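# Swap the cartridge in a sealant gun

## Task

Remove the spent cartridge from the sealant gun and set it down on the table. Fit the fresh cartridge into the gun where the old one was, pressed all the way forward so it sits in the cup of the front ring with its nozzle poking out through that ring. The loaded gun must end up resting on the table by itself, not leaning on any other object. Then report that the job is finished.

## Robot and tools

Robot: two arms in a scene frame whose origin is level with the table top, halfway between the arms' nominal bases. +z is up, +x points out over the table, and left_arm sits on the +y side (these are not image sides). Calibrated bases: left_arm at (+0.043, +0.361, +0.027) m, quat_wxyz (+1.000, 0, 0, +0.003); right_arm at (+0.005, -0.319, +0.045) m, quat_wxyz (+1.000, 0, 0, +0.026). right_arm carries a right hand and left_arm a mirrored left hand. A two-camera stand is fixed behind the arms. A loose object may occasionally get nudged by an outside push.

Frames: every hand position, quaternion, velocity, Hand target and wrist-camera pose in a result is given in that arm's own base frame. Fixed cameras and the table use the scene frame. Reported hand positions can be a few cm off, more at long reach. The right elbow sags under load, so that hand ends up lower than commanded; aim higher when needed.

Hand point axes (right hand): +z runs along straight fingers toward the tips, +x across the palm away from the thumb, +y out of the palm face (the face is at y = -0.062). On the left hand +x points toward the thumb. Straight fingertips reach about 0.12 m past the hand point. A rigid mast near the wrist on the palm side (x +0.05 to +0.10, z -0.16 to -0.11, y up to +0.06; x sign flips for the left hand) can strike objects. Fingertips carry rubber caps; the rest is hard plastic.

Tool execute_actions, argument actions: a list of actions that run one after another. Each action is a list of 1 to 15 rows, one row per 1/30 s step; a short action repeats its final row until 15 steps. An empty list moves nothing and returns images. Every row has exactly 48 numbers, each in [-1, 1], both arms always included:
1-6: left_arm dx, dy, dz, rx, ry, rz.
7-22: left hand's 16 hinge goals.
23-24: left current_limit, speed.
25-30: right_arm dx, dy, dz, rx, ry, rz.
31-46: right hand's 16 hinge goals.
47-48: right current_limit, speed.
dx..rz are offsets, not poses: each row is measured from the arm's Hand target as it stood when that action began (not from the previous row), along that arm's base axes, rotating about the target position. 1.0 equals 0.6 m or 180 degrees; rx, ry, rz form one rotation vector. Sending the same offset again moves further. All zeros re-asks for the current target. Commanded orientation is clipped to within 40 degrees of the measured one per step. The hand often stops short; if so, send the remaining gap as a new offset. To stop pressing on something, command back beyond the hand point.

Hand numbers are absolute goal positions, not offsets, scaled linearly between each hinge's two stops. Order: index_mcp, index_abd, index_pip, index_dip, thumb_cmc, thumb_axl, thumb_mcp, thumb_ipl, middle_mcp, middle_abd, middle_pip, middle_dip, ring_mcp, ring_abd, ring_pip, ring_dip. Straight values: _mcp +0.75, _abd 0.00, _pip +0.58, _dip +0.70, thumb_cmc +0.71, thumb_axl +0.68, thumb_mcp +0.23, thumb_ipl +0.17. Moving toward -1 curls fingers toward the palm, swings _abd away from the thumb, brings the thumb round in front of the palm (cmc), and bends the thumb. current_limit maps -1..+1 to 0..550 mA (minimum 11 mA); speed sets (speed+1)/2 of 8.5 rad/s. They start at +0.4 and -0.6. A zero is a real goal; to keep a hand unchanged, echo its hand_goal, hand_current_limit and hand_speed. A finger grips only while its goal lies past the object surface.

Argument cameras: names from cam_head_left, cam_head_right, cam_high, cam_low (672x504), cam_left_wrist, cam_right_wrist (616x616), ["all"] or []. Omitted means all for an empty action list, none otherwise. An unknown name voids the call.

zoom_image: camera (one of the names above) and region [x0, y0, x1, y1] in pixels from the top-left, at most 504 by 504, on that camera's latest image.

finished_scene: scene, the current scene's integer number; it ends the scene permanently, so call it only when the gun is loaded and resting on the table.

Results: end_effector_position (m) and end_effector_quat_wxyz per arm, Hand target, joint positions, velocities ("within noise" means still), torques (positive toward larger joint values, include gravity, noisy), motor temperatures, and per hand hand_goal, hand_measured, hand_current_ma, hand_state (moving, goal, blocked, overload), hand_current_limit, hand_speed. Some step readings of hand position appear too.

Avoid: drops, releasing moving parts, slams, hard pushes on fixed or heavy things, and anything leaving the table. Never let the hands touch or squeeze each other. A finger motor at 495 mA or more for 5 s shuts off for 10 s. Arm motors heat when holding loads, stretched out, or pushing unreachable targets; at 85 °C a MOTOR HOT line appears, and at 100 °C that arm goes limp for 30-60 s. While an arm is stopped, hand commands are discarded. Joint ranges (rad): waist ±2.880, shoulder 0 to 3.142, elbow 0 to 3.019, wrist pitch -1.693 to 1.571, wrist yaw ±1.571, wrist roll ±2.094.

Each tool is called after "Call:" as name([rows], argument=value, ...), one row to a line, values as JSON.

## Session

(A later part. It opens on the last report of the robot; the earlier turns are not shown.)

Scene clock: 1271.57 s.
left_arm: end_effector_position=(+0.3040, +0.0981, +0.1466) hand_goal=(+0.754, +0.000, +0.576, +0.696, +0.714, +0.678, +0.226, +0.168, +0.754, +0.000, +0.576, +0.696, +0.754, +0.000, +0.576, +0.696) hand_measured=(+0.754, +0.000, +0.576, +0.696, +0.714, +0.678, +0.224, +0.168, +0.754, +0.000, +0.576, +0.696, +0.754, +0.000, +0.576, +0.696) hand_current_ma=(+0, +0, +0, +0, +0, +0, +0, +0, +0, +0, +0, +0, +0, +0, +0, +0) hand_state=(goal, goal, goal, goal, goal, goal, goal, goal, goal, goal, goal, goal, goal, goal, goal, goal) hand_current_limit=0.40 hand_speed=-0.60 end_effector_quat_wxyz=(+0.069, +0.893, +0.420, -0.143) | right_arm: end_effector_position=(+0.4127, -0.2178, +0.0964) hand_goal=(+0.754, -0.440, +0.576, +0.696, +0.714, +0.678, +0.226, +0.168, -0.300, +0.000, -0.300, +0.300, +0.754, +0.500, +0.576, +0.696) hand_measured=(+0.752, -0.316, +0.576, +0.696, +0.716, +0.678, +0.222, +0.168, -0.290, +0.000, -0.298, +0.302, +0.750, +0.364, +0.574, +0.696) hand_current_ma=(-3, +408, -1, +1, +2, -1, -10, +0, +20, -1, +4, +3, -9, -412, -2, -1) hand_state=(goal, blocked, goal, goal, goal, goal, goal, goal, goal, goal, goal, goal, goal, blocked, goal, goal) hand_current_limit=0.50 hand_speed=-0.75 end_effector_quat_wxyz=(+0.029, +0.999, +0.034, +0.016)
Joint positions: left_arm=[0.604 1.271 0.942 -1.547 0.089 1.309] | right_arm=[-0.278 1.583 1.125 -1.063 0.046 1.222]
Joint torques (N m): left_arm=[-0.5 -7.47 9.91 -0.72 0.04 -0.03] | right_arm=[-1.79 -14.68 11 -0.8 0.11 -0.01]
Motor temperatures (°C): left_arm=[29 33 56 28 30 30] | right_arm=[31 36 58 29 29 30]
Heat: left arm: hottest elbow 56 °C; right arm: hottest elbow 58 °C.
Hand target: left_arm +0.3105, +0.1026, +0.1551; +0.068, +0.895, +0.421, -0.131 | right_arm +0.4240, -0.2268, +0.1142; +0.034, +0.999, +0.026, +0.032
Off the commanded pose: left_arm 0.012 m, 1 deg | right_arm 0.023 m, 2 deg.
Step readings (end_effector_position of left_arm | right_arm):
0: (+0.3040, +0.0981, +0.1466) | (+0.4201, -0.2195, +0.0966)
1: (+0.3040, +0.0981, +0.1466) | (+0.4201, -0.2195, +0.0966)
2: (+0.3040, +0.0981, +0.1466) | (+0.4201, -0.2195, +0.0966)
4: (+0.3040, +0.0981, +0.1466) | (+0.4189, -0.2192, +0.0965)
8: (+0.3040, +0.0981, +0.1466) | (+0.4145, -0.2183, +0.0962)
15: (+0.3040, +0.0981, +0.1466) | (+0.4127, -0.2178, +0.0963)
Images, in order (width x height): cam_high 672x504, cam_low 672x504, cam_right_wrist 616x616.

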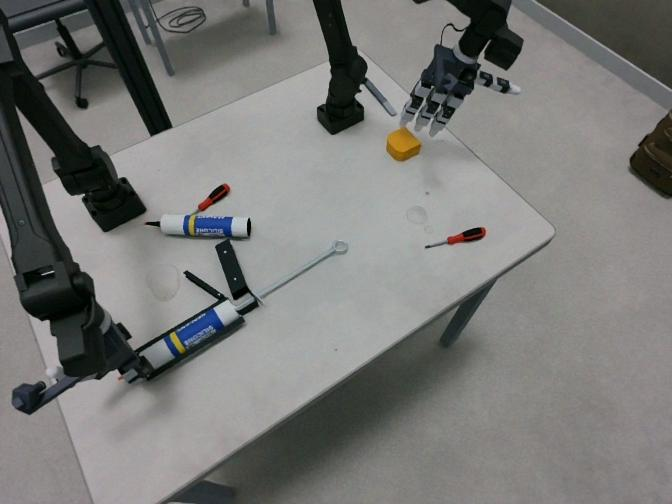

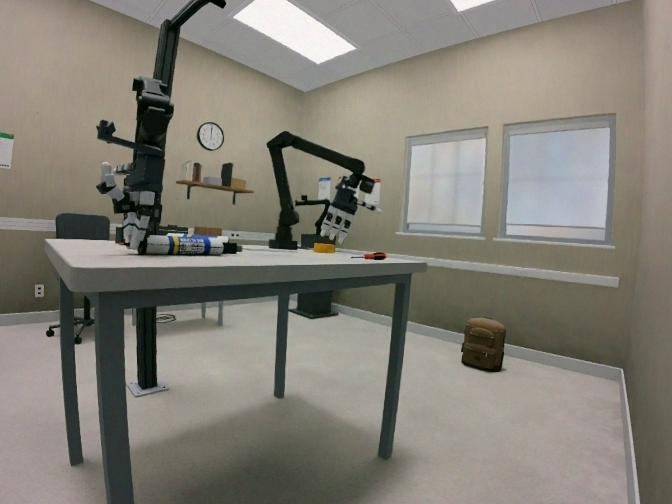

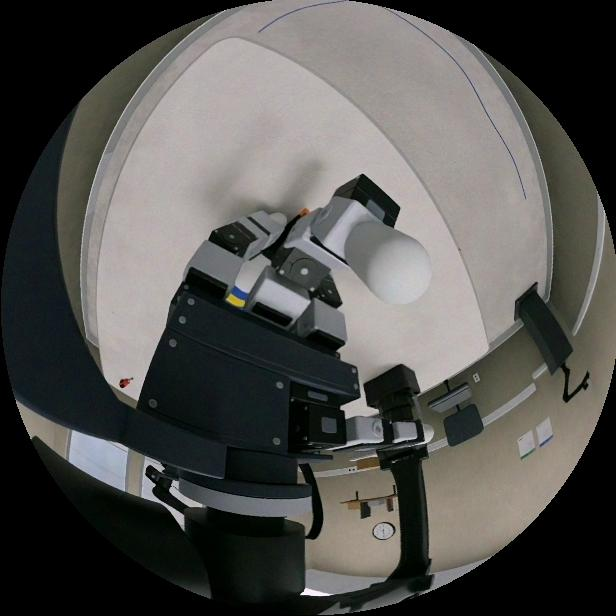

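Call:
execute_actions([
  [[0,0,0,0,0,0,0.754,0,0.576,0.696,0.714,0.678,0.226,0.168,0.754,0,0.576,0.696,0.754,0,0.576,0.696,0.4,-0.6,0.012,0,0.02,0,0,0,0.754,-0.44,0.576,0.696,0.714,0.678,0.226,0.168,-0.3,0,-0.3,0.3,0.754,0.50,0.576,0.696,0.5,-0.75]],
], cameras=["cam_low","cam_high"])

Call:
zoom_image(camera="cam_low", region=[100, 215, 175, 265])

Call:
zoom_image(camera="cam_high", region=[200, 280, 270, 330])

Scene clock: 1278.03 s.
left_arm: end_effector_position=(+0.3040, +0.0981, +0.1466) hand_goal=(+0.754, +0.000, +0.576, +0.696, +0.714, +0.678, +0.226, +0.168, +0.754, +0.000, +0.576, +0.696, +0.754, +0.000, +0.576, +0.696) hand_measured=(+0.754, +0.000, +0.576, +0.696, +0.714, +0.678, +0.224, +0.168, +0.754, +0.000, +0.576, +0.696, +0.754, +0.000, +0.576, +0.696) hand_current_ma=(+0, +0, +0, +0, +0, +0, +0, +0, +0, +0, +0, +0, +0, +0, +0, +0) hand_state=(goal, goal, goal, goal, goal, goal, goal, goal, goal, goal, goal, goal, goal, goal, goal, goal) hand_current_limit=0.40 hand_speed=-0.60 end_effector_quat_wxyz=(+0.069, +0.893, +0.420, -0.143) | right_arm: end_effector_position=(+0.4172, -0.2188, +0.1079) hand_goal=(+0.754, -0.440, +0.576, +0.696, +0.714, +0.678, +0.226, +0.168, -0.300, +0.000, -0.300, +0.300, +0.754, +0.500, +0.576, +0.696) hand_measured=(+0.756, -0.316, +0.576, +0.696, +0.716, +0.678, +0.222, +0.168, -0.290, +0.000, -0.298, +0.302, +0.754, +0.364, +0.576, +0.696) hand_current_ma=(+3, +408, +0, +1, +2, -1, -10, +0, +20, -1, +4, +3, +0, -412, +0, -1) hand_state=(goal, blocked, goal, goal, goal, goal, goal, goal, goal, goal, goal, goal, goal, blocked, goal, goal) hand_current_limit=0.50 hand_speed=-0.75 end_effector_quat_wxyz=(+0.028, +0.999, +0.034, +0.015)
Joint positions: left_arm=[0.604 1.271 0.942 -1.547 0.089 1.309] | right_arm=[-0.278 1.583 1.159 -1.1 0.044 1.222]
Joint torques (N m): left_arm=[-0.5 -7.41 9.91 -0.69 0.05 -0.03] | right_arm=[-1.44 -14.45 11.52 -0.72 0.18 0.04]
Motor temperatures (°C): left_arm=[29 33 56 28 30 30] | right_arm=[31 36 58 29 29 30]
Heat: left arm: hottest elbow 56 °C; right arm: hottest elbow 58 °C.
Hand target: left_arm +0.3105, +0.1026, +0.1551; +0.068, +0.895, +0.421, -0.131 | right_arm +0.4312, -0.2269, +0.1262; +0.034, +0.999, +0.026, +0.032
Off the commanded pose: left_arm 0.012 m, 1 deg | right_arm 0.024 m, 2 deg.
Step readings (end_effector_position of left_arm | right_arm):
0: (+0.3040, +0.0981, +0.1466) | (+0.4127, -0.2178, +0.0964)
1: (+0.3040, +0.0981, +0.1466) | (+0.4128, -0.2178, +0.0966)
2: (+0.3040, +0.0981, +0.1466) | (+0.4129, -0.2178, +0.0973)
4: (+0.3040, +0.0981, +0.1466) | (+0.4129, -0.2178, +0.0997)
8: (+0.3040, +0.0981, +0.1466) | (+0.4164, -0.2185, +0.1058)
15: (+0.3040, +0.0981, +0.1466) | (+0.4173, -0.2188, +0.1079)
Images, in order (width x height): cam_high 672x504, cam_low 672x504.

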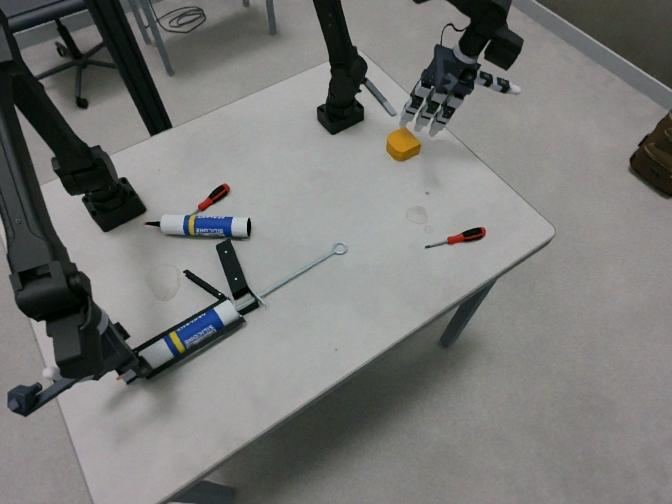

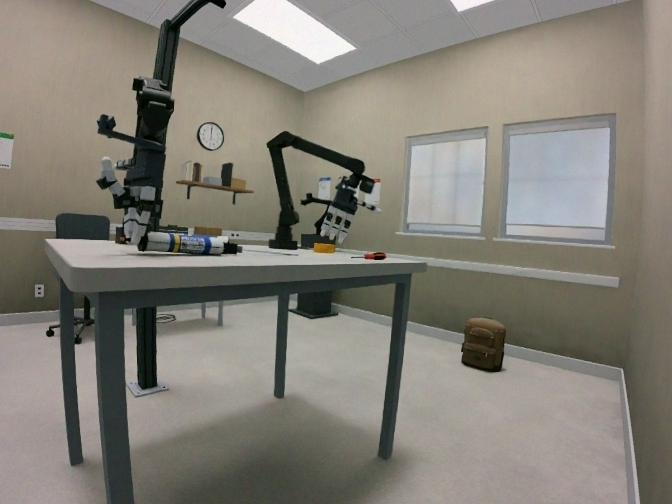

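Scaled by 6.720 from the camera's 672x504 image, which has a finer 960x720 frame.

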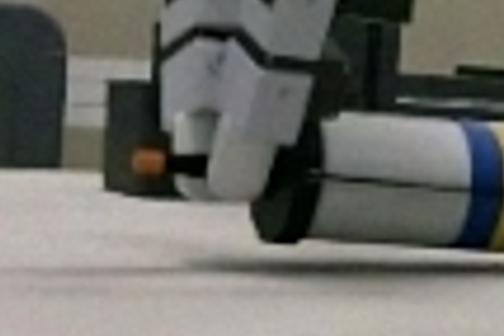

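Scaled by 7.200 from the camera's 672x504 image, which has a finer 960x720 frame.

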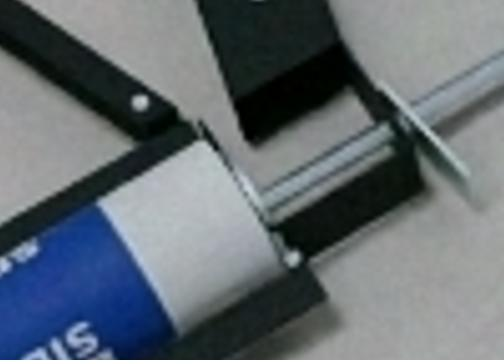

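Call:
execute_actions([
  [[0,0,0,0,0,0,0.754,0,0.576,0.696,0.714,0.678,0.226,0.168,0.754,0,0.576,0.696,0.754,0,0.576,0.696,0.4,-0.6,0.0,-0.018,0.0,0,0,0,0.754,-0.44,0.576,0.696,0.714,0.678,0.226,0.168,-0.3,0,-0.3,0.3,0.754,0.50,0.576,0.696,0.5,-0.75]],
], cameras=["cam_low","cam_high"])

Call:
zoom_image(camera="cam_low", region=[100, 215, 175, 265])

Call:
zoom_image(camera="cam_high", region=[200, 280, 270, 330])

Scene clock: 1286.20 s.
left_arm: end_effector_position=(+0.3040, +0.0981, +0.1466) hand_goal=(+0.754, +0.000, +0.576, +0.696, +0.714, +0.678, +0.226, +0.168, +0.754, +0.000, +0.576, +0.696, +0.754, +0.000, +0.576, +0.696) hand_measured=(+0.754, +0.000, +0.576, +0.696, +0.714, +0.678, +0.224, +0.168, +0.754, +0.000, +0.576, +0.696, +0.754, +0.000, +0.576, +0.696) hand_current_ma=(+0, +0, +0, +0, +0, +0, +0, +0, +0, +0, +0, +0, +0, +0, +0, +0) hand_state=(goal, goal, goal, goal, goal, goal, goal, goal, goal, goal, goal, goal, goal, goal, goal, goal) hand_current_limit=0.40 hand_speed=-0.60 end_effector_quat_wxyz=(+0.069, +0.893, +0.420, -0.143) | right_arm: end_effector_position=(+0.4155, -0.2240, +0.1092) hand_goal=(+0.754, -0.440, +0.576, +0.696, +0.714, +0.678, +0.226, +0.168, -0.300, +0.000, -0.300, +0.300, +0.754, +0.500, +0.576, +0.696) hand_measured=(+0.758, -0.316, +0.578, +0.696, +0.716, +0.678, +0.222, +0.168, -0.290, +0.000, -0.298, +0.302, +0.758, +0.364, +0.578, +0.696) hand_current_ma=(+9, +408, +2, +1, +2, -1, -10, +0, +20, -1, +4, +3, +6, -412, +2, +0) hand_state=(goal, blocked, goal, goal, goal, goal, goal, goal, goal, goal, goal, goal, goal, blocked, goal, goal) hand_current_limit=0.50 hand_speed=-0.75 end_effector_quat_wxyz=(+0.027, +0.999, +0.028, +0.016)
Joint positions: left_arm=[0.604 1.271 0.942 -1.547 0.089 1.309] | right_arm=[-0.291 1.583 1.163 -1.103 0.041 1.222]
Joint torques (N m): left_arm=[-0.5 -7.41 9.88 -0.72 0.06 -0.03] | right_arm=[-2.26 -13.92 11.84 -0.65 0.23 -0.21]
Motor temperatures (°C): left_arm=[29 33 56 28 30 30] | right_arm=[31 36 58 29 29 30]
Heat: left arm: hottest elbow 56 °C; right arm: hottest elbow 58 °C.
Hand target: left_arm +0.3105, +0.1026, +0.1551; +0.068, +0.895, +0.421, -0.131 | right_arm +0.4311, -0.2377, +0.1261; +0.034, +0.999, +0.026, +0.032
Off the commanded pose: left_arm 0.012 m, 1 deg | right_arm 0.027 m, 2 deg.
Step readings (end_effector_position of left_arm | right_arm):
0: (+0.3040, +0.0981, +0.1466) | (+0.4172, -0.2188, +0.1079)
1: (+0.3040, +0.0981, +0.1466) | (+0.4172, -0.2188, +0.1079)
2: (+0.3040, +0.0981, +0.1466) | (+0.4171, -0.2191, +0.1079)
4: (+0.3040, +0.0981, +0.1466) | (+0.4169, -0.2201, +0.1082)
8: (+0.3040, +0.0981, +0.1466) | (+0.4169, -0.2222, +0.1091)
15: (+0.3040, +0.0981, +0.1466) | (+0.4155, -0.2240, +0.1092)
Images, in order (width x height): cam_high 672x504, cam_low 672x504.

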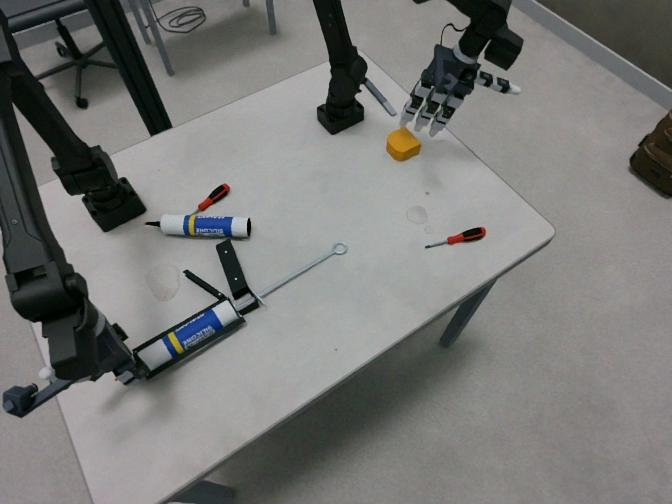

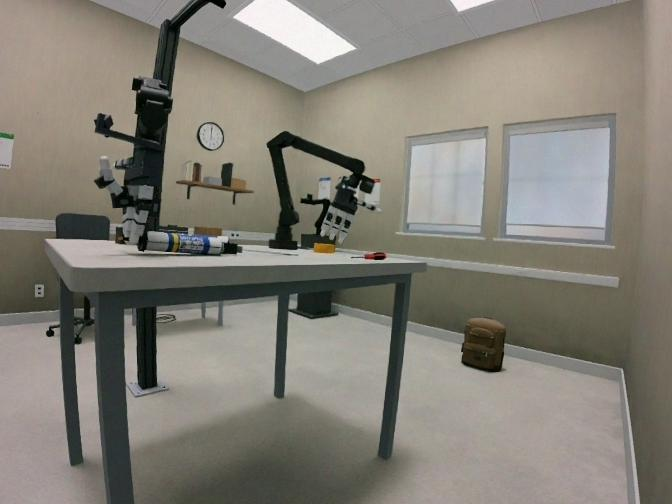

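Scaled by 6.720 from the camera's 672x504 image, which has a finer 960x720 frame.

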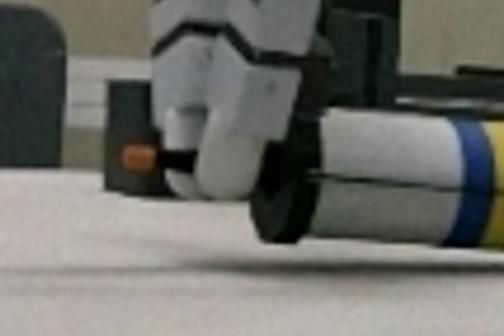

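Scaled by 7.200 from the camera's 672x504 image, which has a finer 960x720 frame.

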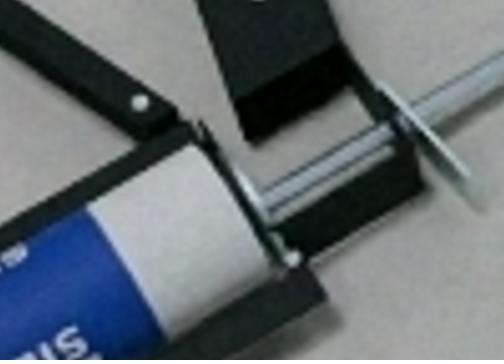

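Call:
execute_actions([
  [[0,0,0,0,0,0,0.754,0,0.576,0.696,0.714,0.678,0.226,0.168,0.754,0,0.576,0.696,0.754,0,0.576,0.696,0.4,-0.6,0.0,-0.012,0.0,0,0,0,0.754,-0.44,0.576,0.696,0.714,0.678,0.226,0.168,-0.3,0,-0.3,0.3,0.754,0.50,0.576,0.696,0.5,-0.75]],
], cameras=["cam_low","cam_high"])

Call:
zoom_image(camera="cam_low", region=[100, 215, 175, 265])

Call:
zoom_image(camera="cam_high", region=[200, 280, 270, 330])

Scene clock: 1293.23 s.
left_arm: end_effector_position=(+0.3040, +0.0981, +0.1466) hand_goal=(+0.754, +0.000, +0.576, +0.696, +0.714, +0.678, +0.226, +0.168, +0.754, +0.000, +0.576, +0.696, +0.754, +0.000, +0.576, +0.696) hand_measured=(+0.754, +0.000, +0.576, +0.696, +0.714, +0.678, +0.224, +0.168, +0.754, +0.000, +0.576, +0.696, +0.754, +0.000, +0.576, +0.696) hand_current_ma=(+0, +0, +0, +0, +0, +0, +0, +0, +0, +0, +0, +0, +0, +0, +0, +0) hand_state=(goal, goal, goal, goal, goal, goal, goal, goal, goal, goal, goal, goal, goal, goal, goal, goal) hand_current_limit=0.40 hand_speed=-0.60 end_effector_quat_wxyz=(+0.069, +0.893, +0.420, -0.143) | right_arm: end_effector_position=(+0.4143, -0.2299, +0.1101) hand_goal=(+0.754, -0.440, +0.576, +0.696, +0.714, +0.678, +0.226, +0.168, -0.300, +0.000, -0.300, +0.300, +0.754, +0.500, +0.576, +0.696) hand_measured=(+0.762, -0.316, +0.580, +0.696, +0.716, +0.678, +0.222, +0.168, -0.290, +0.000, -0.298, +0.302, +0.760, +0.364, +0.580, +0.696) hand_current_ma=(+16, +408, +6, +1, +2, -1, -10, +0, +20, -1, +4, +3, +13, -412, +5, +1) hand_state=(goal, blocked, goal, goal, goal, goal, goal, goal, goal, goal, goal, goal, goal, blocked, goal, goal) hand_current_limit=0.50 hand_speed=-0.75 end_effector_quat_wxyz=(+0.026, +0.999, +0.026, +0.017)
Joint positions: left_arm=[0.604 1.271 0.942 -1.547 0.089 1.309] | right_arm=[-0.306 1.583 1.166 -1.104 0.039 1.211]
Joint torques (N m): left_arm=[-0.56 -7.41 9.89 -0.69 0.05 -0.03] | right_arm=[-2.26 -13.63 12.11 -0.57 0.29 -0.26]
Motor temperatures (°C): left_arm=[29 33 56 28 30 30] | right_arm=[31 36 59 29 29 30]
Heat: left arm: hottest elbow 56 °C; right arm: hottest elbow 59 °C.
Hand target: left_arm +0.3105, +0.1026, +0.1551; +0.068, +0.895, +0.421, -0.131 | right_arm +0.4312, -0.2448, +0.1261; +0.034, +0.999, +0.026, +0.032
Off the commanded pose: left_arm 0.012 m, 1 deg | right_arm 0.028 m, 2 deg.
Step readings (end_effector_position of left_arm | right_arm):
0: (+0.3040, +0.0981, +0.1466) | (+0.4155, -0.2240, +0.1092)
1: (+0.3040, +0.0981, +0.1466) | (+0.4155, -0.2240, +0.1092)
2: (+0.3040, +0.0981, +0.1466) | (+0.4154, -0.2242, +0.1092)
4: (+0.3040, +0.0981, +0.1466) | (+0.4154, -0.2253, +0.1095)
8: (+0.3040, +0.0981, +0.1466) | (+0.4144, -0.2289, +0.1100)
15: (+0.3040, +0.0981, +0.1466) | (+0.4142, -0.2299, +0.1101)
Images, in order (width x height): cam_high 672x504, cam_low 672x504.

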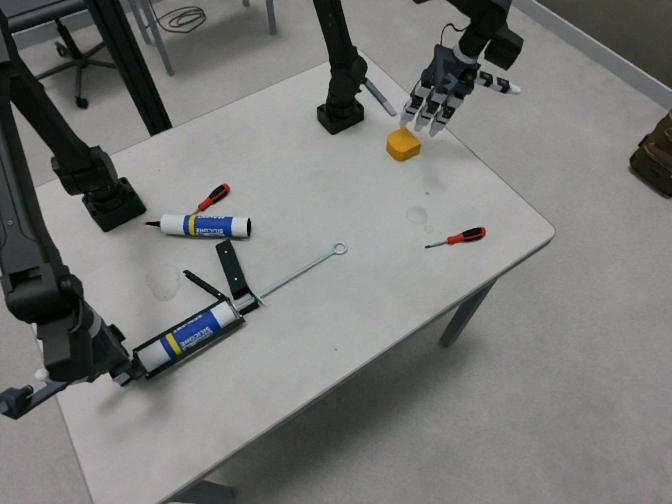

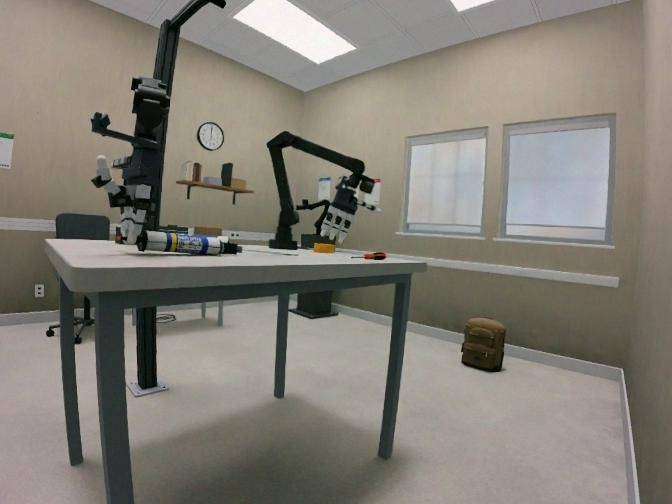

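Scaled by 6.720 from the camera's 672x504 image, which has a finer 960x720 frame.

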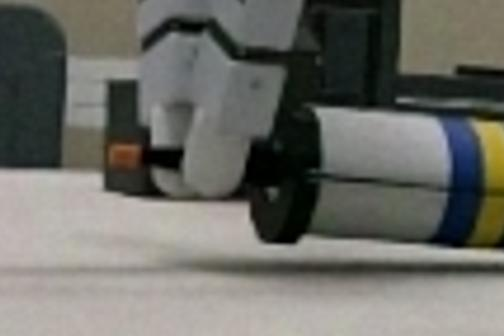

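Scaled by 7.200 from the camera's 672x504 image, which has a finer 960x720 frame.

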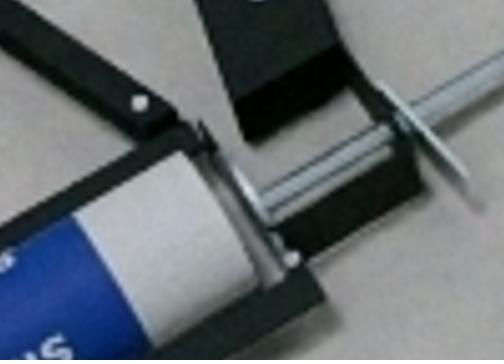

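Call:
execute_actions([
  [[0,0,0,0,0,0,0.754,0,0.576,0.696,0.714,0.678,0.226,0.168,0.754,0,0.576,0.696,0.754,0,0.576,0.696,0.4,-0.6,0.0,-0.01,0.0,0,0,0,0.754,-0.44,0.576,0.696,0.714,0.678,0.226,0.168,-0.3,0,-0.3,0.3,0.754,0.50,0.576,0.696,0.5,-0.75]],
], cameras=["cam_low","cam_high"])

Call:
zoom_image(camera="cam_low", region=[100, 215, 175, 265])

Call:
zoom_image(camera="cam_high", region=[200, 280, 270, 330])

Scene clock: 1299.00 s.
left_arm: end_effector_position=(+0.3040, +0.0981, +0.1466) hand_goal=(+0.754, +0.000, +0.576, +0.696, +0.714, +0.678, +0.226, +0.168, +0.754, +0.000, +0.576, +0.696, +0.754, +0.000, +0.576, +0.696) hand_measured=(+0.754, +0.000, +0.576, +0.696, +0.714, +0.678, +0.224, +0.168, +0.754, +0.000, +0.576, +0.696, +0.754, +0.000, +0.576, +0.696) hand_current_ma=(+0, +0, +0, +0, +0, +0, +0, +0, +0, +0, +0, +0, +0, +0, +0, +0) hand_state=(goal, goal, goal, goal, goal, goal, goal, goal, goal, goal, goal, goal, goal, goal, goal, goal) hand_current_limit=0.40 hand_speed=-0.60 end_effector_quat_wxyz=(+0.069, +0.893, +0.420, -0.143) | right_arm: end_effector_position=(+0.4149, -0.2323, +0.1099) hand_goal=(+0.754, -0.440, +0.576, +0.696, +0.714, +0.678, +0.226, +0.168, -0.300, +0.000, -0.300, +0.300, +0.754, +0.500, +0.576, +0.696) hand_measured=(+0.766, -0.316, +0.582, +0.698, +0.716, +0.678, +0.222, +0.168, -0.290, +0.000, -0.298, +0.302, +0.764, +0.364, +0.582, +0.698) hand_current_ma=(+32, +408, +13, +4, +2, -1, -10, +0, +20, -1, +4, +3, +26, -412, +11, +4) hand_state=(goal, blocked, goal, goal, goal, goal, goal, goal, goal, goal, goal, goal, goal, blocked, goal, goal) hand_current_limit=0.50 hand_speed=-0.75 end_effector_quat_wxyz=(+0.024, +0.999, +0.030, +0.017)
Joint positions: left_arm=[0.604 1.271 0.942 -1.547 0.089 1.309] | right_arm=[-0.312 1.586 1.17 -1.107 0.035 1.199]
Joint torques (N m): left_arm=[-0.44 -7.47 9.89 -0.72 0.06 -0.04] | right_arm=[-2.78 -13.57 12.21 -0.5 0.4 -0.26]
Motor temperatures (°C): left_arm=[29 33 56 28 30 30] | right_arm=[31 37 61 29 29 30]
Heat: left arm: hottest elbow 56 °C; right arm: hottest elbow 61 °C.
Hand target: left_arm +0.3105, +0.1026, +0.1551; +0.068, +0.895, +0.421, -0.131 | right_arm +0.4311, -0.2509, +0.1261; +0.034, +0.999, +0.026, +0.032
Off the commanded pose: left_arm 0.012 m, 1 deg | right_arm 0.030 m, 2 deg.
Step readings (end_effector_position of left_arm | right_arm):
0: (+0.3040, +0.0981, +0.1466) | (+0.4144, -0.2298, +0.1101)
1: (+0.3040, +0.0981, +0.1466) | (+0.4143, -0.2300, +0.1101)
2: (+0.3040, +0.0981, +0.1466) | (+0.4144, -0.2299, +0.1100)
4: (+0.3040, +0.0981, +0.1466) | (+0.4146, -0.2304, +0.1099)
8: (+0.3040, +0.0981, +0.1466) | (+0.4146, -0.2317, +0.1098)
15: (+0.3040, +0.0981, +0.1466) | (+0.4150, -0.2323, +0.1099)
Images, in order (width x height): cam_high 672x504, cam_low 672x504.

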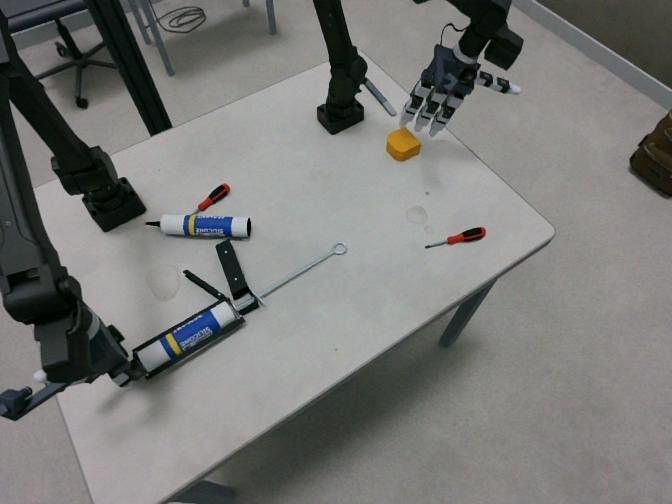

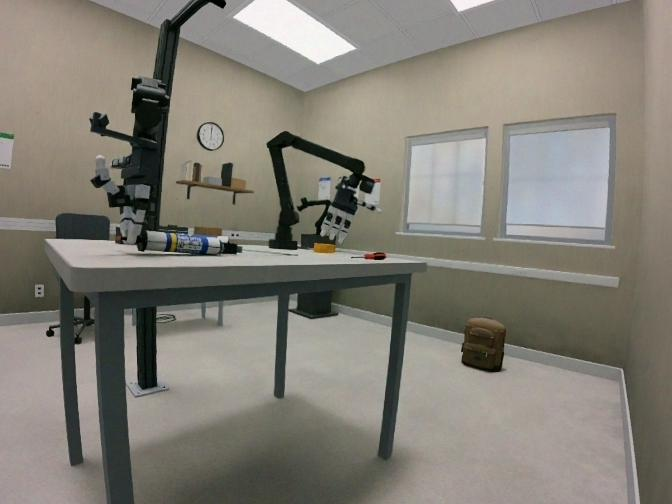

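Scaled by 6.720 from the camera's 672x504 image, which has a finer 960x720 frame.

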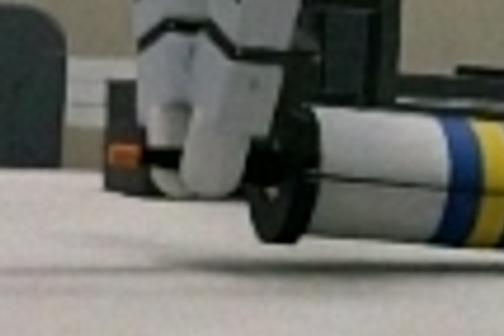

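Scaled by 7.200 from the camera's 672x504 image, which has a finer 960x720 frame.

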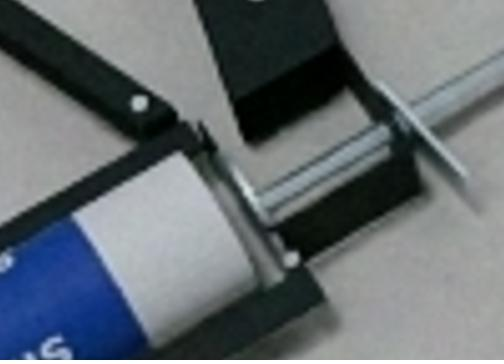

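Call:
execute_actions([
  [[0,0,0,0,0,0,0.754,0,0.576,0.696,0.714,0.678,0.226,0.168,0.754,0,0.576,0.696,0.754,0,0.576,0.696,0.4,-0.6,-0.006,0.003,-0.025,0,0,0,0.754,-0.44,0.576,0.696,0.714,0.678,0.226,0.168,-0.3,0,-0.3,0.3,0.754,0.50,0.576,0.696,0.5,-0.75]],
  [[0,0,0,0,0,0,0.754,0,0.576,0.696,0.714,0.678,0.226,0.168,0.754,0,0.576,0.696,0.754,0,0.576,0.696,0.4,-0.6,-0.006,0.003,-0.015,0,0,0,0.754,-0.44,0.576,0.696,0.714,0.678,0.226,0.168,-0.3,0,-0.3,0.3,0.754,0.50,0.576,0.696,0.5,-0.75]],
], cameras=["cam_low","cam_high"])

Call:
zoom_image(camera="cam_low", region=[100, 215, 175, 265])

Call:
zoom_image(camera="cam_high", region=[200, 280, 270, 330])

Scene clock: 1310.43 s.
left_arm: end_effector_position=(+0.3040, +0.0981, +0.1466) hand_goal=(+0.754, +0.000, +0.576, +0.696, +0.714, +0.678, +0.226, +0.168, +0.754, +0.000, +0.576, +0.696, +0.754, +0.000, +0.576, +0.696) hand_measured=(+0.754, +0.000, +0.576, +0.696, +0.714, +0.678, +0.224, +0.168, +0.754, +0.000, +0.576, +0.696, +0.754, +0.000, +0.576, +0.696) hand_current_ma=(+0, +0, +0, +0, +0, +0, +0, +0, +0, +0, +0, +0, +0, +0, +0, +0) hand_state=(goal, goal, goal, goal, goal, goal, goal, goal, goal, goal, goal, goal, goal, goal, goal, goal) hand_current_limit=0.40 hand_speed=-0.60 end_effector_quat_wxyz=(+0.069, +0.893, +0.420, -0.143) | right_arm: end_effector_position=(+0.4226, -0.2345, +0.1067) hand_goal=(+0.754, -0.440, +0.576, +0.696, +0.714, +0.678, +0.226, +0.168, -0.300, +0.000, -0.300, +0.300, +0.754, +0.500, +0.576, +0.696) hand_measured=(+0.768, -0.316, +0.584, +0.700, +0.716, +0.678, +0.222, +0.168, -0.290, +0.000, -0.298, +0.302, +0.768, +0.364, +0.584, +0.700) hand_current_ma=(+36, +408, +15, +6, +2, -1, -10, +0, +20, -1, +4, +3, +33, -412, +14, +6) hand_state=(goal, blocked, goal, goal, goal, goal, goal, goal, goal, goal, goal, goal, goal, blocked, goal, goal) hand_current_limit=0.50 hand_speed=-0.75 end_effector_quat_wxyz=(+0.029, +0.999, +0.029, +0.031)
Joint positions: left_arm=[0.604 1.271 0.942 -1.547 0.089 1.309] | right_arm=[-0.312 1.592 1.166 -1.067 0.033 1.199]
Joint torques (N m): left_arm=[-0.5 -7.53 9.89 -0.76 0.05 -0.04] | right_arm=[-2.61 -13.45 8.23 0.66 0.41 -0.22]
Motor temperatures (°C): left_arm=[29 33 56 28 30 30] | right_arm=[31 37 60 29 29 30]
Heat: left arm: hottest elbow 56 °C; right arm: hottest elbow 60 °C.
Hand target: left_arm +0.3105, +0.1026, +0.1551; +0.068, +0.895, +0.421, -0.131 | right_arm +0.4241, -0.2473, +0.1021; +0.034, +0.999, +0.026, +0.032
Off the commanded pose: left_arm 0.012 m, 1 deg | right_arm 0.014 m, 1 deg.
Step readings (end_effector_position of left_arm | right_arm):
0: (+0.3040, +0.0981, +0.1466) | (+0.4149, -0.2323, +0.1099)
1: (+0.3040, +0.0981, +0.1466) | (+0.4149, -0.2323, +0.1099)
2: (+0.3040, +0.0981, +0.1466) | (+0.4149, -0.2323, +0.1097)
4: (+0.3040, +0.0981, +0.1466) | (+0.4150, -0.2323, +0.1094)
8: (+0.3040, +0.0981, +0.1466) | (+0.4165, -0.2327, +0.1086)
15: (+0.3040, +0.0981, +0.1466) | (+0.4176, -0.2330, +0.1079)
16: (+0.3040, +0.0981, +0.1466) | (+0.4177, -0.2330, +0.1079)
17: (+0.3040, +0.0981, +0.1466) | (+0.4181, -0.2332, +0.1079)
19: (+0.3040, +0.0981, +0.1466) | (+0.4198, -0.2336, +0.1080)
23: (+0.3040, +0.0981, +0.1466) | (+0.4226, -0.2345, +0.1079)
30: (+0.3040, +0.0981, +0.1466) | (+0.4226, -0.2345, +0.1067)
Images, in order (width x height): cam_high 672x504, cam_low 672x504.

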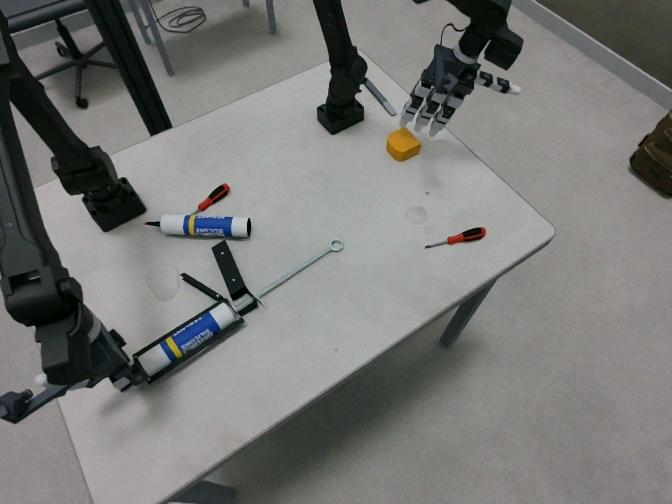

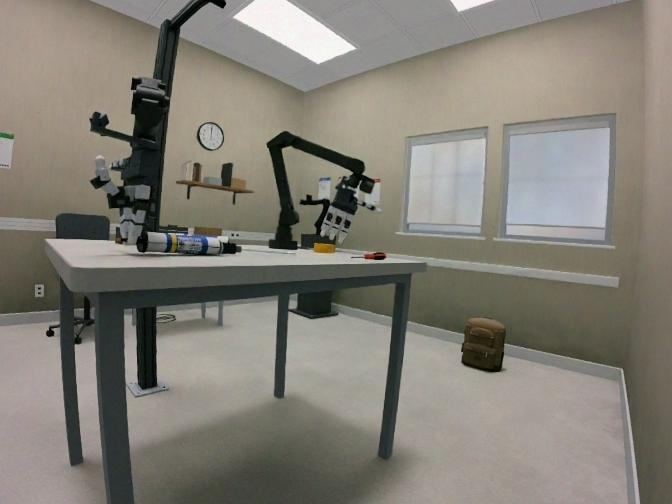

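Scaled by 6.720 from the camera's 672x504 image, which has a finer 960x720 frame.

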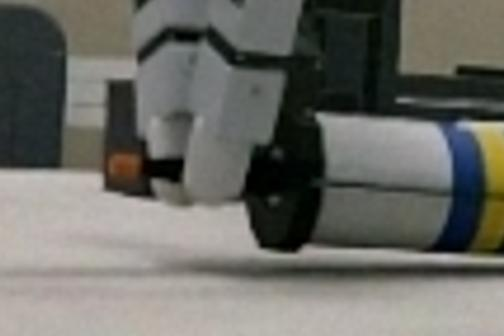

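Scaled by 7.200 from the camera's 672x504 image, which has a finer 960x720 frame.

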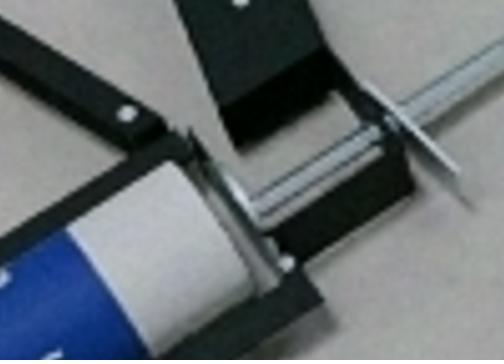

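Call:
execute_actions([
  [[0,0,0,0,0,0,0.754,0,0.576,0.696,0.714,0.678,0.226,0.168,0.754,0,0.576,0.696,0.754,0,0.576,0.696,0.4,-0.6,-0.008,0.0,-0.02,0,0,0,0.754,-0.44,0.576,0.696,0.714,0.678,0.226,0.168,-0.3,0,-0.3,0.3,0.754,0.50,0.576,0.696,0.5,-0.75]],
], cameras=["cam_low","cam_high"])

Call:
zoom_image(camera="cam_low", region=[100, 215, 175, 265])

Call:
zoom_image(camera="cam_high", region=[200, 280, 270, 330])

Scene clock: 1315.73 s.
left_arm: end_effector_position=(+0.3040, +0.0981, +0.1466) hand_goal=(+0.754, +0.000, +0.576, +0.696, +0.714, +0.678, +0.226, +0.168, +0.754, +0.000, +0.576, +0.696, +0.754, +0.000, +0.576, +0.696) hand_measured=(+0.754, +0.000, +0.576, +0.696, +0.714, +0.678, +0.224, +0.168, +0.754, +0.000, +0.576, +0.696, +0.754, +0.000, +0.576, +0.696) hand_current_ma=(+0, +0, +0, +0, +0, +0, +0, +0, +0, +0, +0, +0, +0, +0, +0, +0) hand_state=(goal, goal, goal, goal, goal, goal, goal, goal, goal, goal, goal, goal, goal, goal, goal, goal) hand_current_limit=0.40 hand_speed=-0.60 end_effector_quat_wxyz=(+0.069, +0.893, +0.420, -0.143) | right_arm: end_effector_position=(+0.4190, -0.2355, +0.0972) hand_goal=(+0.754, -0.440, +0.576, +0.696, +0.714, +0.678, +0.226, +0.168, -0.300, +0.000, -0.300, +0.300, +0.754, +0.500, +0.576, +0.696) hand_measured=(+0.768, -0.318, +0.584, +0.700, +0.716, +0.678, +0.222, +0.168, -0.290, +0.000, -0.298, +0.302, +0.766, +0.364, +0.584, +0.700) hand_current_ma=(+33, +403, +15, +6, +2, -1, -10, +0, +20, -1, +4, +3, +30, -412, +14, +6) hand_state=(goal, blocked, goal, goal, goal, goal, goal, goal, goal, goal, goal, goal, goal, blocked, goal, goal) hand_current_limit=0.50 hand_speed=-0.75 end_effector_quat_wxyz=(+0.030, +0.999, +0.028, +0.033)
Joint positions: left_arm=[0.604 1.271 0.942 -1.547 0.089 1.309] | right_arm=[-0.316 1.593 1.14 -1.035 0.034 1.197]
Joint torques (N m): left_arm=[-0.44 -7.53 9.87 -0.65 0.04 -0.03] | right_arm=[-2.55 -12.81 7.79 0.76 0.37 -0.25]
Motor temperatures (°C): left_arm=[29 33 56 28 30 30] | right_arm=[31 38 61 29 29 30]
Heat: left arm: hottest elbow 56 °C; right arm: hottest elbow 61 °C.
Hand target: left_arm +0.3105, +0.1026, +0.1551; +0.068, +0.895, +0.421, -0.131 | right_arm +0.4191, -0.2473, +0.0900; +0.034, +0.999, +0.026, +0.032
Off the commanded pose: left_arm 0.012 m, 1 deg | right_arm 0.014 m, 1 deg.
Step readings (end_effector_position of left_arm | right_arm):
0: (+0.3040, +0.0981, +0.1466) | (+0.4226, -0.2345, +0.1067)
1: (+0.3040, +0.0981, +0.1466) | (+0.4224, -0.2344, +0.1065)
2: (+0.3040, +0.0981, +0.1466) | (+0.4225, -0.2344, +0.1058)
4: (+0.3040, +0.0981, +0.1466) | (+0.4219, -0.2345, +0.1031)
8: (+0.3040, +0.0981, +0.1466) | (+0.4190, -0.2352, +0.0973)
15: (+0.3040, +0.0981, +0.1466) | (+0.4190, -0.2355, +0.0972)
Images, in order (width x height): cam_high 672x504, cam_low 672x504.

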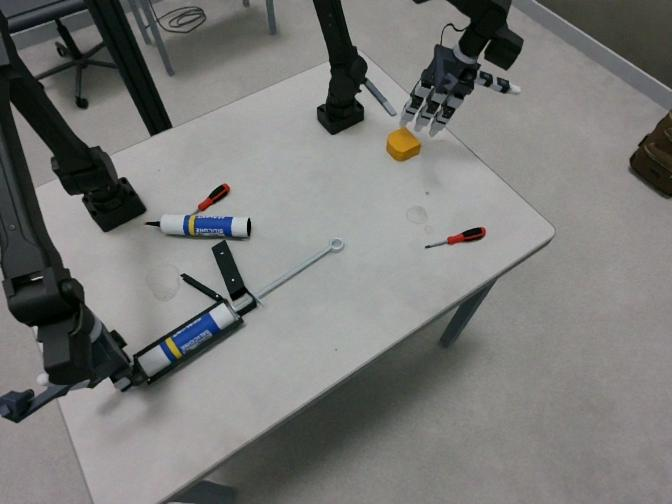

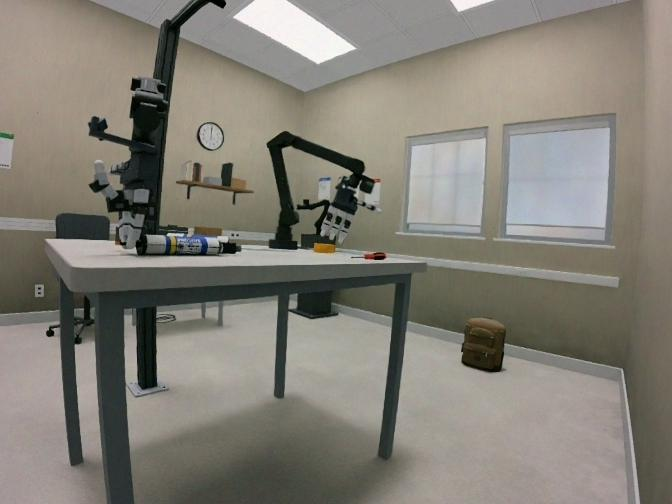

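Scaled by 6.720 from the camera's 672x504 image, which has a finer 960x720 frame.

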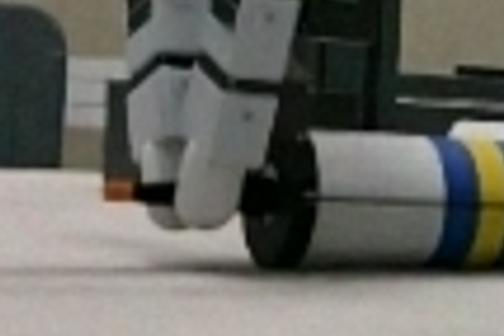

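Scaled by 7.200 from the camera's 672x504 image, which has a finer 960x720 frame.

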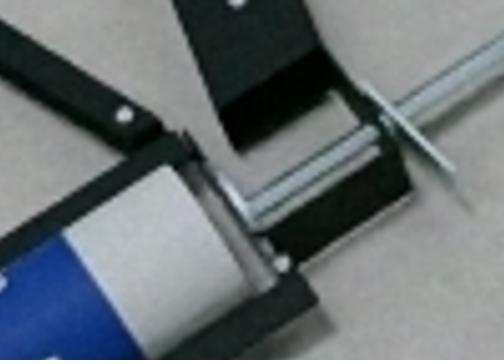

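Call:
execute_actions([
  [[0,0,0,0,0,0,0.754,0,0.576,0.696,0.714,0.678,0.226,0.168,0.754,0,0.576,0.696,0.754,0,0.576,0.696,0.4,-0.6,0,0.0,0,0,0,0,0.754,-0.32,0.576,0.696,0.714,0.678,0.226,0.168,-0.3,0,-0.3,0.3,0.754,0.37,0.576,0.696,0.4,-0.85]],
  [[0,0,0,0,0,0,0.754,0,0.576,0.696,0.714,0.678,0.226,0.168,0.754,0,0.576,0.696,0.754,0,0.576,0.696,0.4,-0.6,0,0.0,0,0,0,0,0.754,-0.24,0.576,0.696,0.714,0.678,0.226,0.168,-0.3,0,-0.3,0.3,0.754,0.28,0.576,0.696,0.4,-0.85]],
], cameras=["cam_low","cam_high","cam_right_wrist"])

Call:
zoom_image(camera="cam_low", region=[100, 215, 175, 265])

Call:
zoom_image(camera="cam_high", region=[200, 280, 270, 330])

Call:
zoom_image(camera="cam_right_wrist", region=[220, 160, 340, 280])

Scene clock: 1326.17 s.
left_arm: end_effector_position=(+0.3040, +0.0981, +0.1466) hand_goal=(+0.754, +0.000, +0.576, +0.696, +0.714, +0.678, +0.226, +0.168, +0.754, +0.000, +0.576, +0.696, +0.754, +0.000, +0.576, +0.696) hand_measured=(+0.754, +0.000, +0.576, +0.696, +0.714, +0.678, +0.224, +0.168, +0.754, +0.000, +0.576, +0.696, +0.754, +0.000, +0.576, +0.696) hand_current_ma=(+0, +0, +0, +0, +0, +0, +0, +0, +0, +0, +0, +0, +0, +0, +0, +0) hand_state=(goal, goal, goal, goal, goal, goal, goal, goal, goal, goal, goal, goal, goal, goal, goal, goal) hand_current_limit=0.40 hand_speed=-0.60 end_effector_quat_wxyz=(+0.069, +0.893, +0.420, -0.143) | right_arm: end_effector_position=(+0.4191, -0.2391, +0.0979) hand_goal=(+0.754, -0.240, +0.576, +0.696, +0.714, +0.678, +0.226, +0.168, -0.300, +0.000, -0.300, +0.300, +0.754, +0.280, +0.576, +0.696) hand_measured=(+0.756, -0.242, +0.578, +0.700, +0.716, +0.678, +0.222, +0.168, -0.290, +0.000, -0.298, +0.302, +0.756, +0.282, +0.578, +0.698) hand_current_ma=(+3, -2, +3, +5, +2, -1, -10, +0, +20, -1, +4, +3, +3, +2, +3, +5) hand_state=(goal, goal, goal, goal, goal, goal, goal, goal, goal, goal, goal, goal, goal, goal, goal, goal) hand_current_limit=0.40 hand_speed=-0.85 end_effector_quat_wxyz=(+0.033, +0.998, +0.026, +0.035)
Joint positions: left_arm=[0.604 1.271 0.942 -1.547 0.089 1.309] | right_arm=[-0.321 1.593 1.14 -1.028 0.039 1.196]
Joint torques (N m): left_arm=[-0.62 -7.53 9.88 -0.72 0.04 -0.03] | right_arm=[-2.2 -13.16 7.82 0.51 0.21 -0.24]
Motor temperatures (°C): left_arm=[29 33 56 28 30 30] | right_arm=[31 37 60 29 29 30]
Heat: left arm: hottest elbow 56 °C; right arm: hottest elbow 60 °C.
Hand target: left_arm +0.3105, +0.1026, +0.1551; +0.068, +0.895, +0.421, -0.131 | right_arm +0.4190, -0.2473, +0.0901; +0.034, +0.999, +0.026, +0.032
Off the commanded pose: left_arm 0.012 m, 1 deg | right_arm 0.011 m, 0 deg.
Step readings (end_effector_position of left_arm | right_arm):
0: (+0.3040, +0.0981, +0.1466) | (+0.4190, -0.2355, +0.0972)
1: (+0.3040, +0.0981, +0.1466) | (+0.4190, -0.2355, +0.0972)
2: (+0.3040, +0.0981, +0.1466) | (+0.4190, -0.2355, +0.0972)
4: (+0.3040, +0.0981, +0.1466) | (+0.4191, -0.2355, +0.0972)
8: (+0.3040, +0.0981, +0.1466) | (+0.4194, -0.2359, +0.0974)
15: (+0.3040, +0.0981, +0.1466) | (+0.4188, -0.2383, +0.0977)
16: (+0.3040, +0.0981, +0.1466) | (+0.4189, -0.2383, +0.0977)
17: (+0.3040, +0.0981, +0.1466) | (+0.4188, -0.2384, +0.0977)
19: (+0.3040, +0.0981, +0.1466) | (+0.4190, -0.2388, +0.0978)
23: (+0.3040, +0.0981, +0.1466) | (+0.4191, -0.2391, +0.0979)
30: (+0.3040, +0.0981, +0.1466) | (+0.4191, -0.2391, +0.0979)
Images, in order (width x height): cam_high 672x504, cam_low 672x504, cam_right_wrist 616x616.

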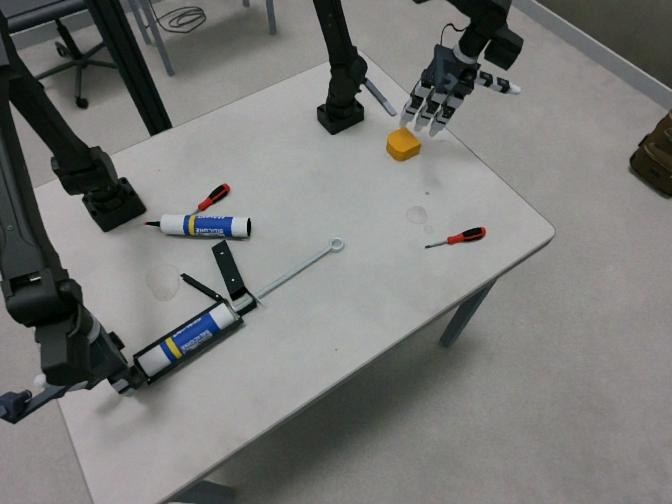

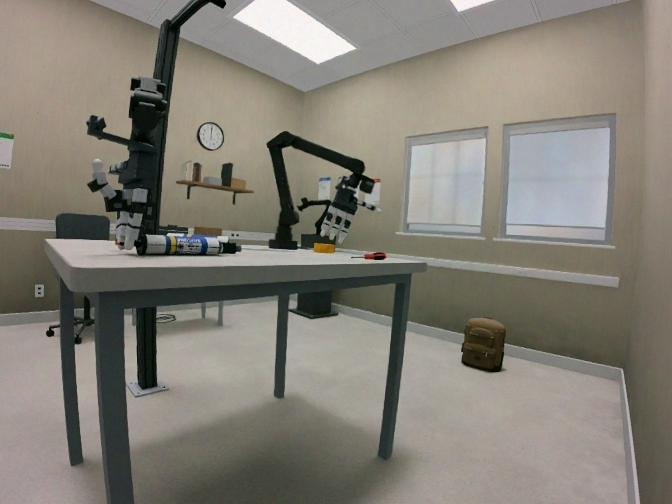

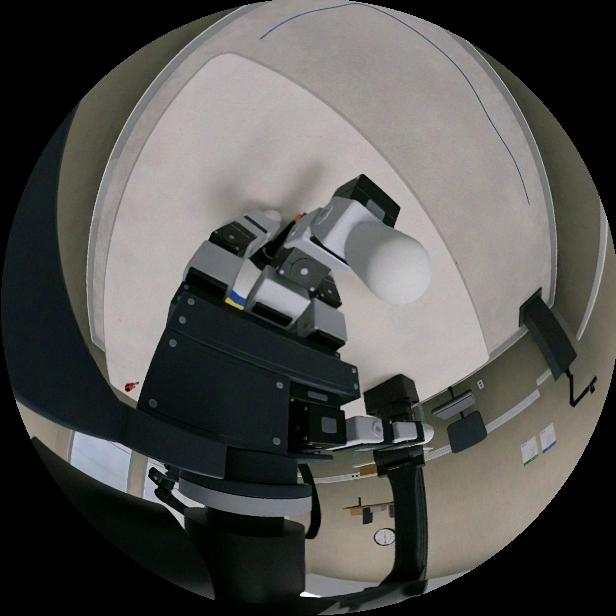

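Scaled by 6.720 from the camera's 672x504 image, which has a finer 960x720 frame.

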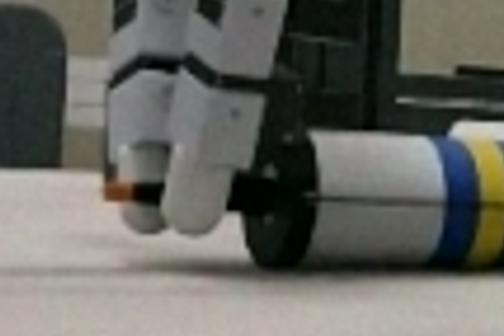

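Scaled by 7.200 from the camera's 672x504 image, which has a finer 960x720 frame.

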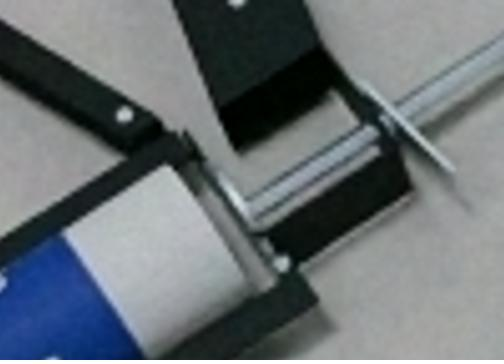

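Scaled by 4.200 from the camera's 616x616 image, which has a finer 880x880 frame.

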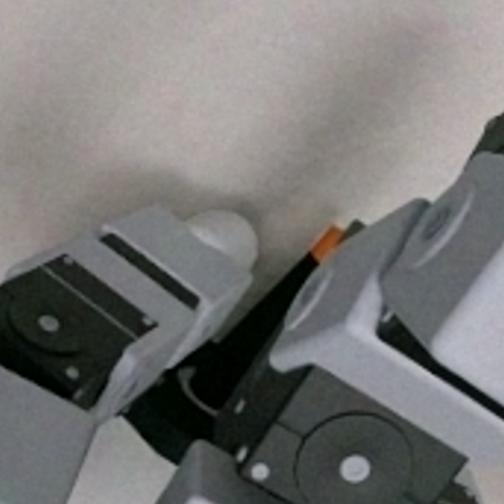

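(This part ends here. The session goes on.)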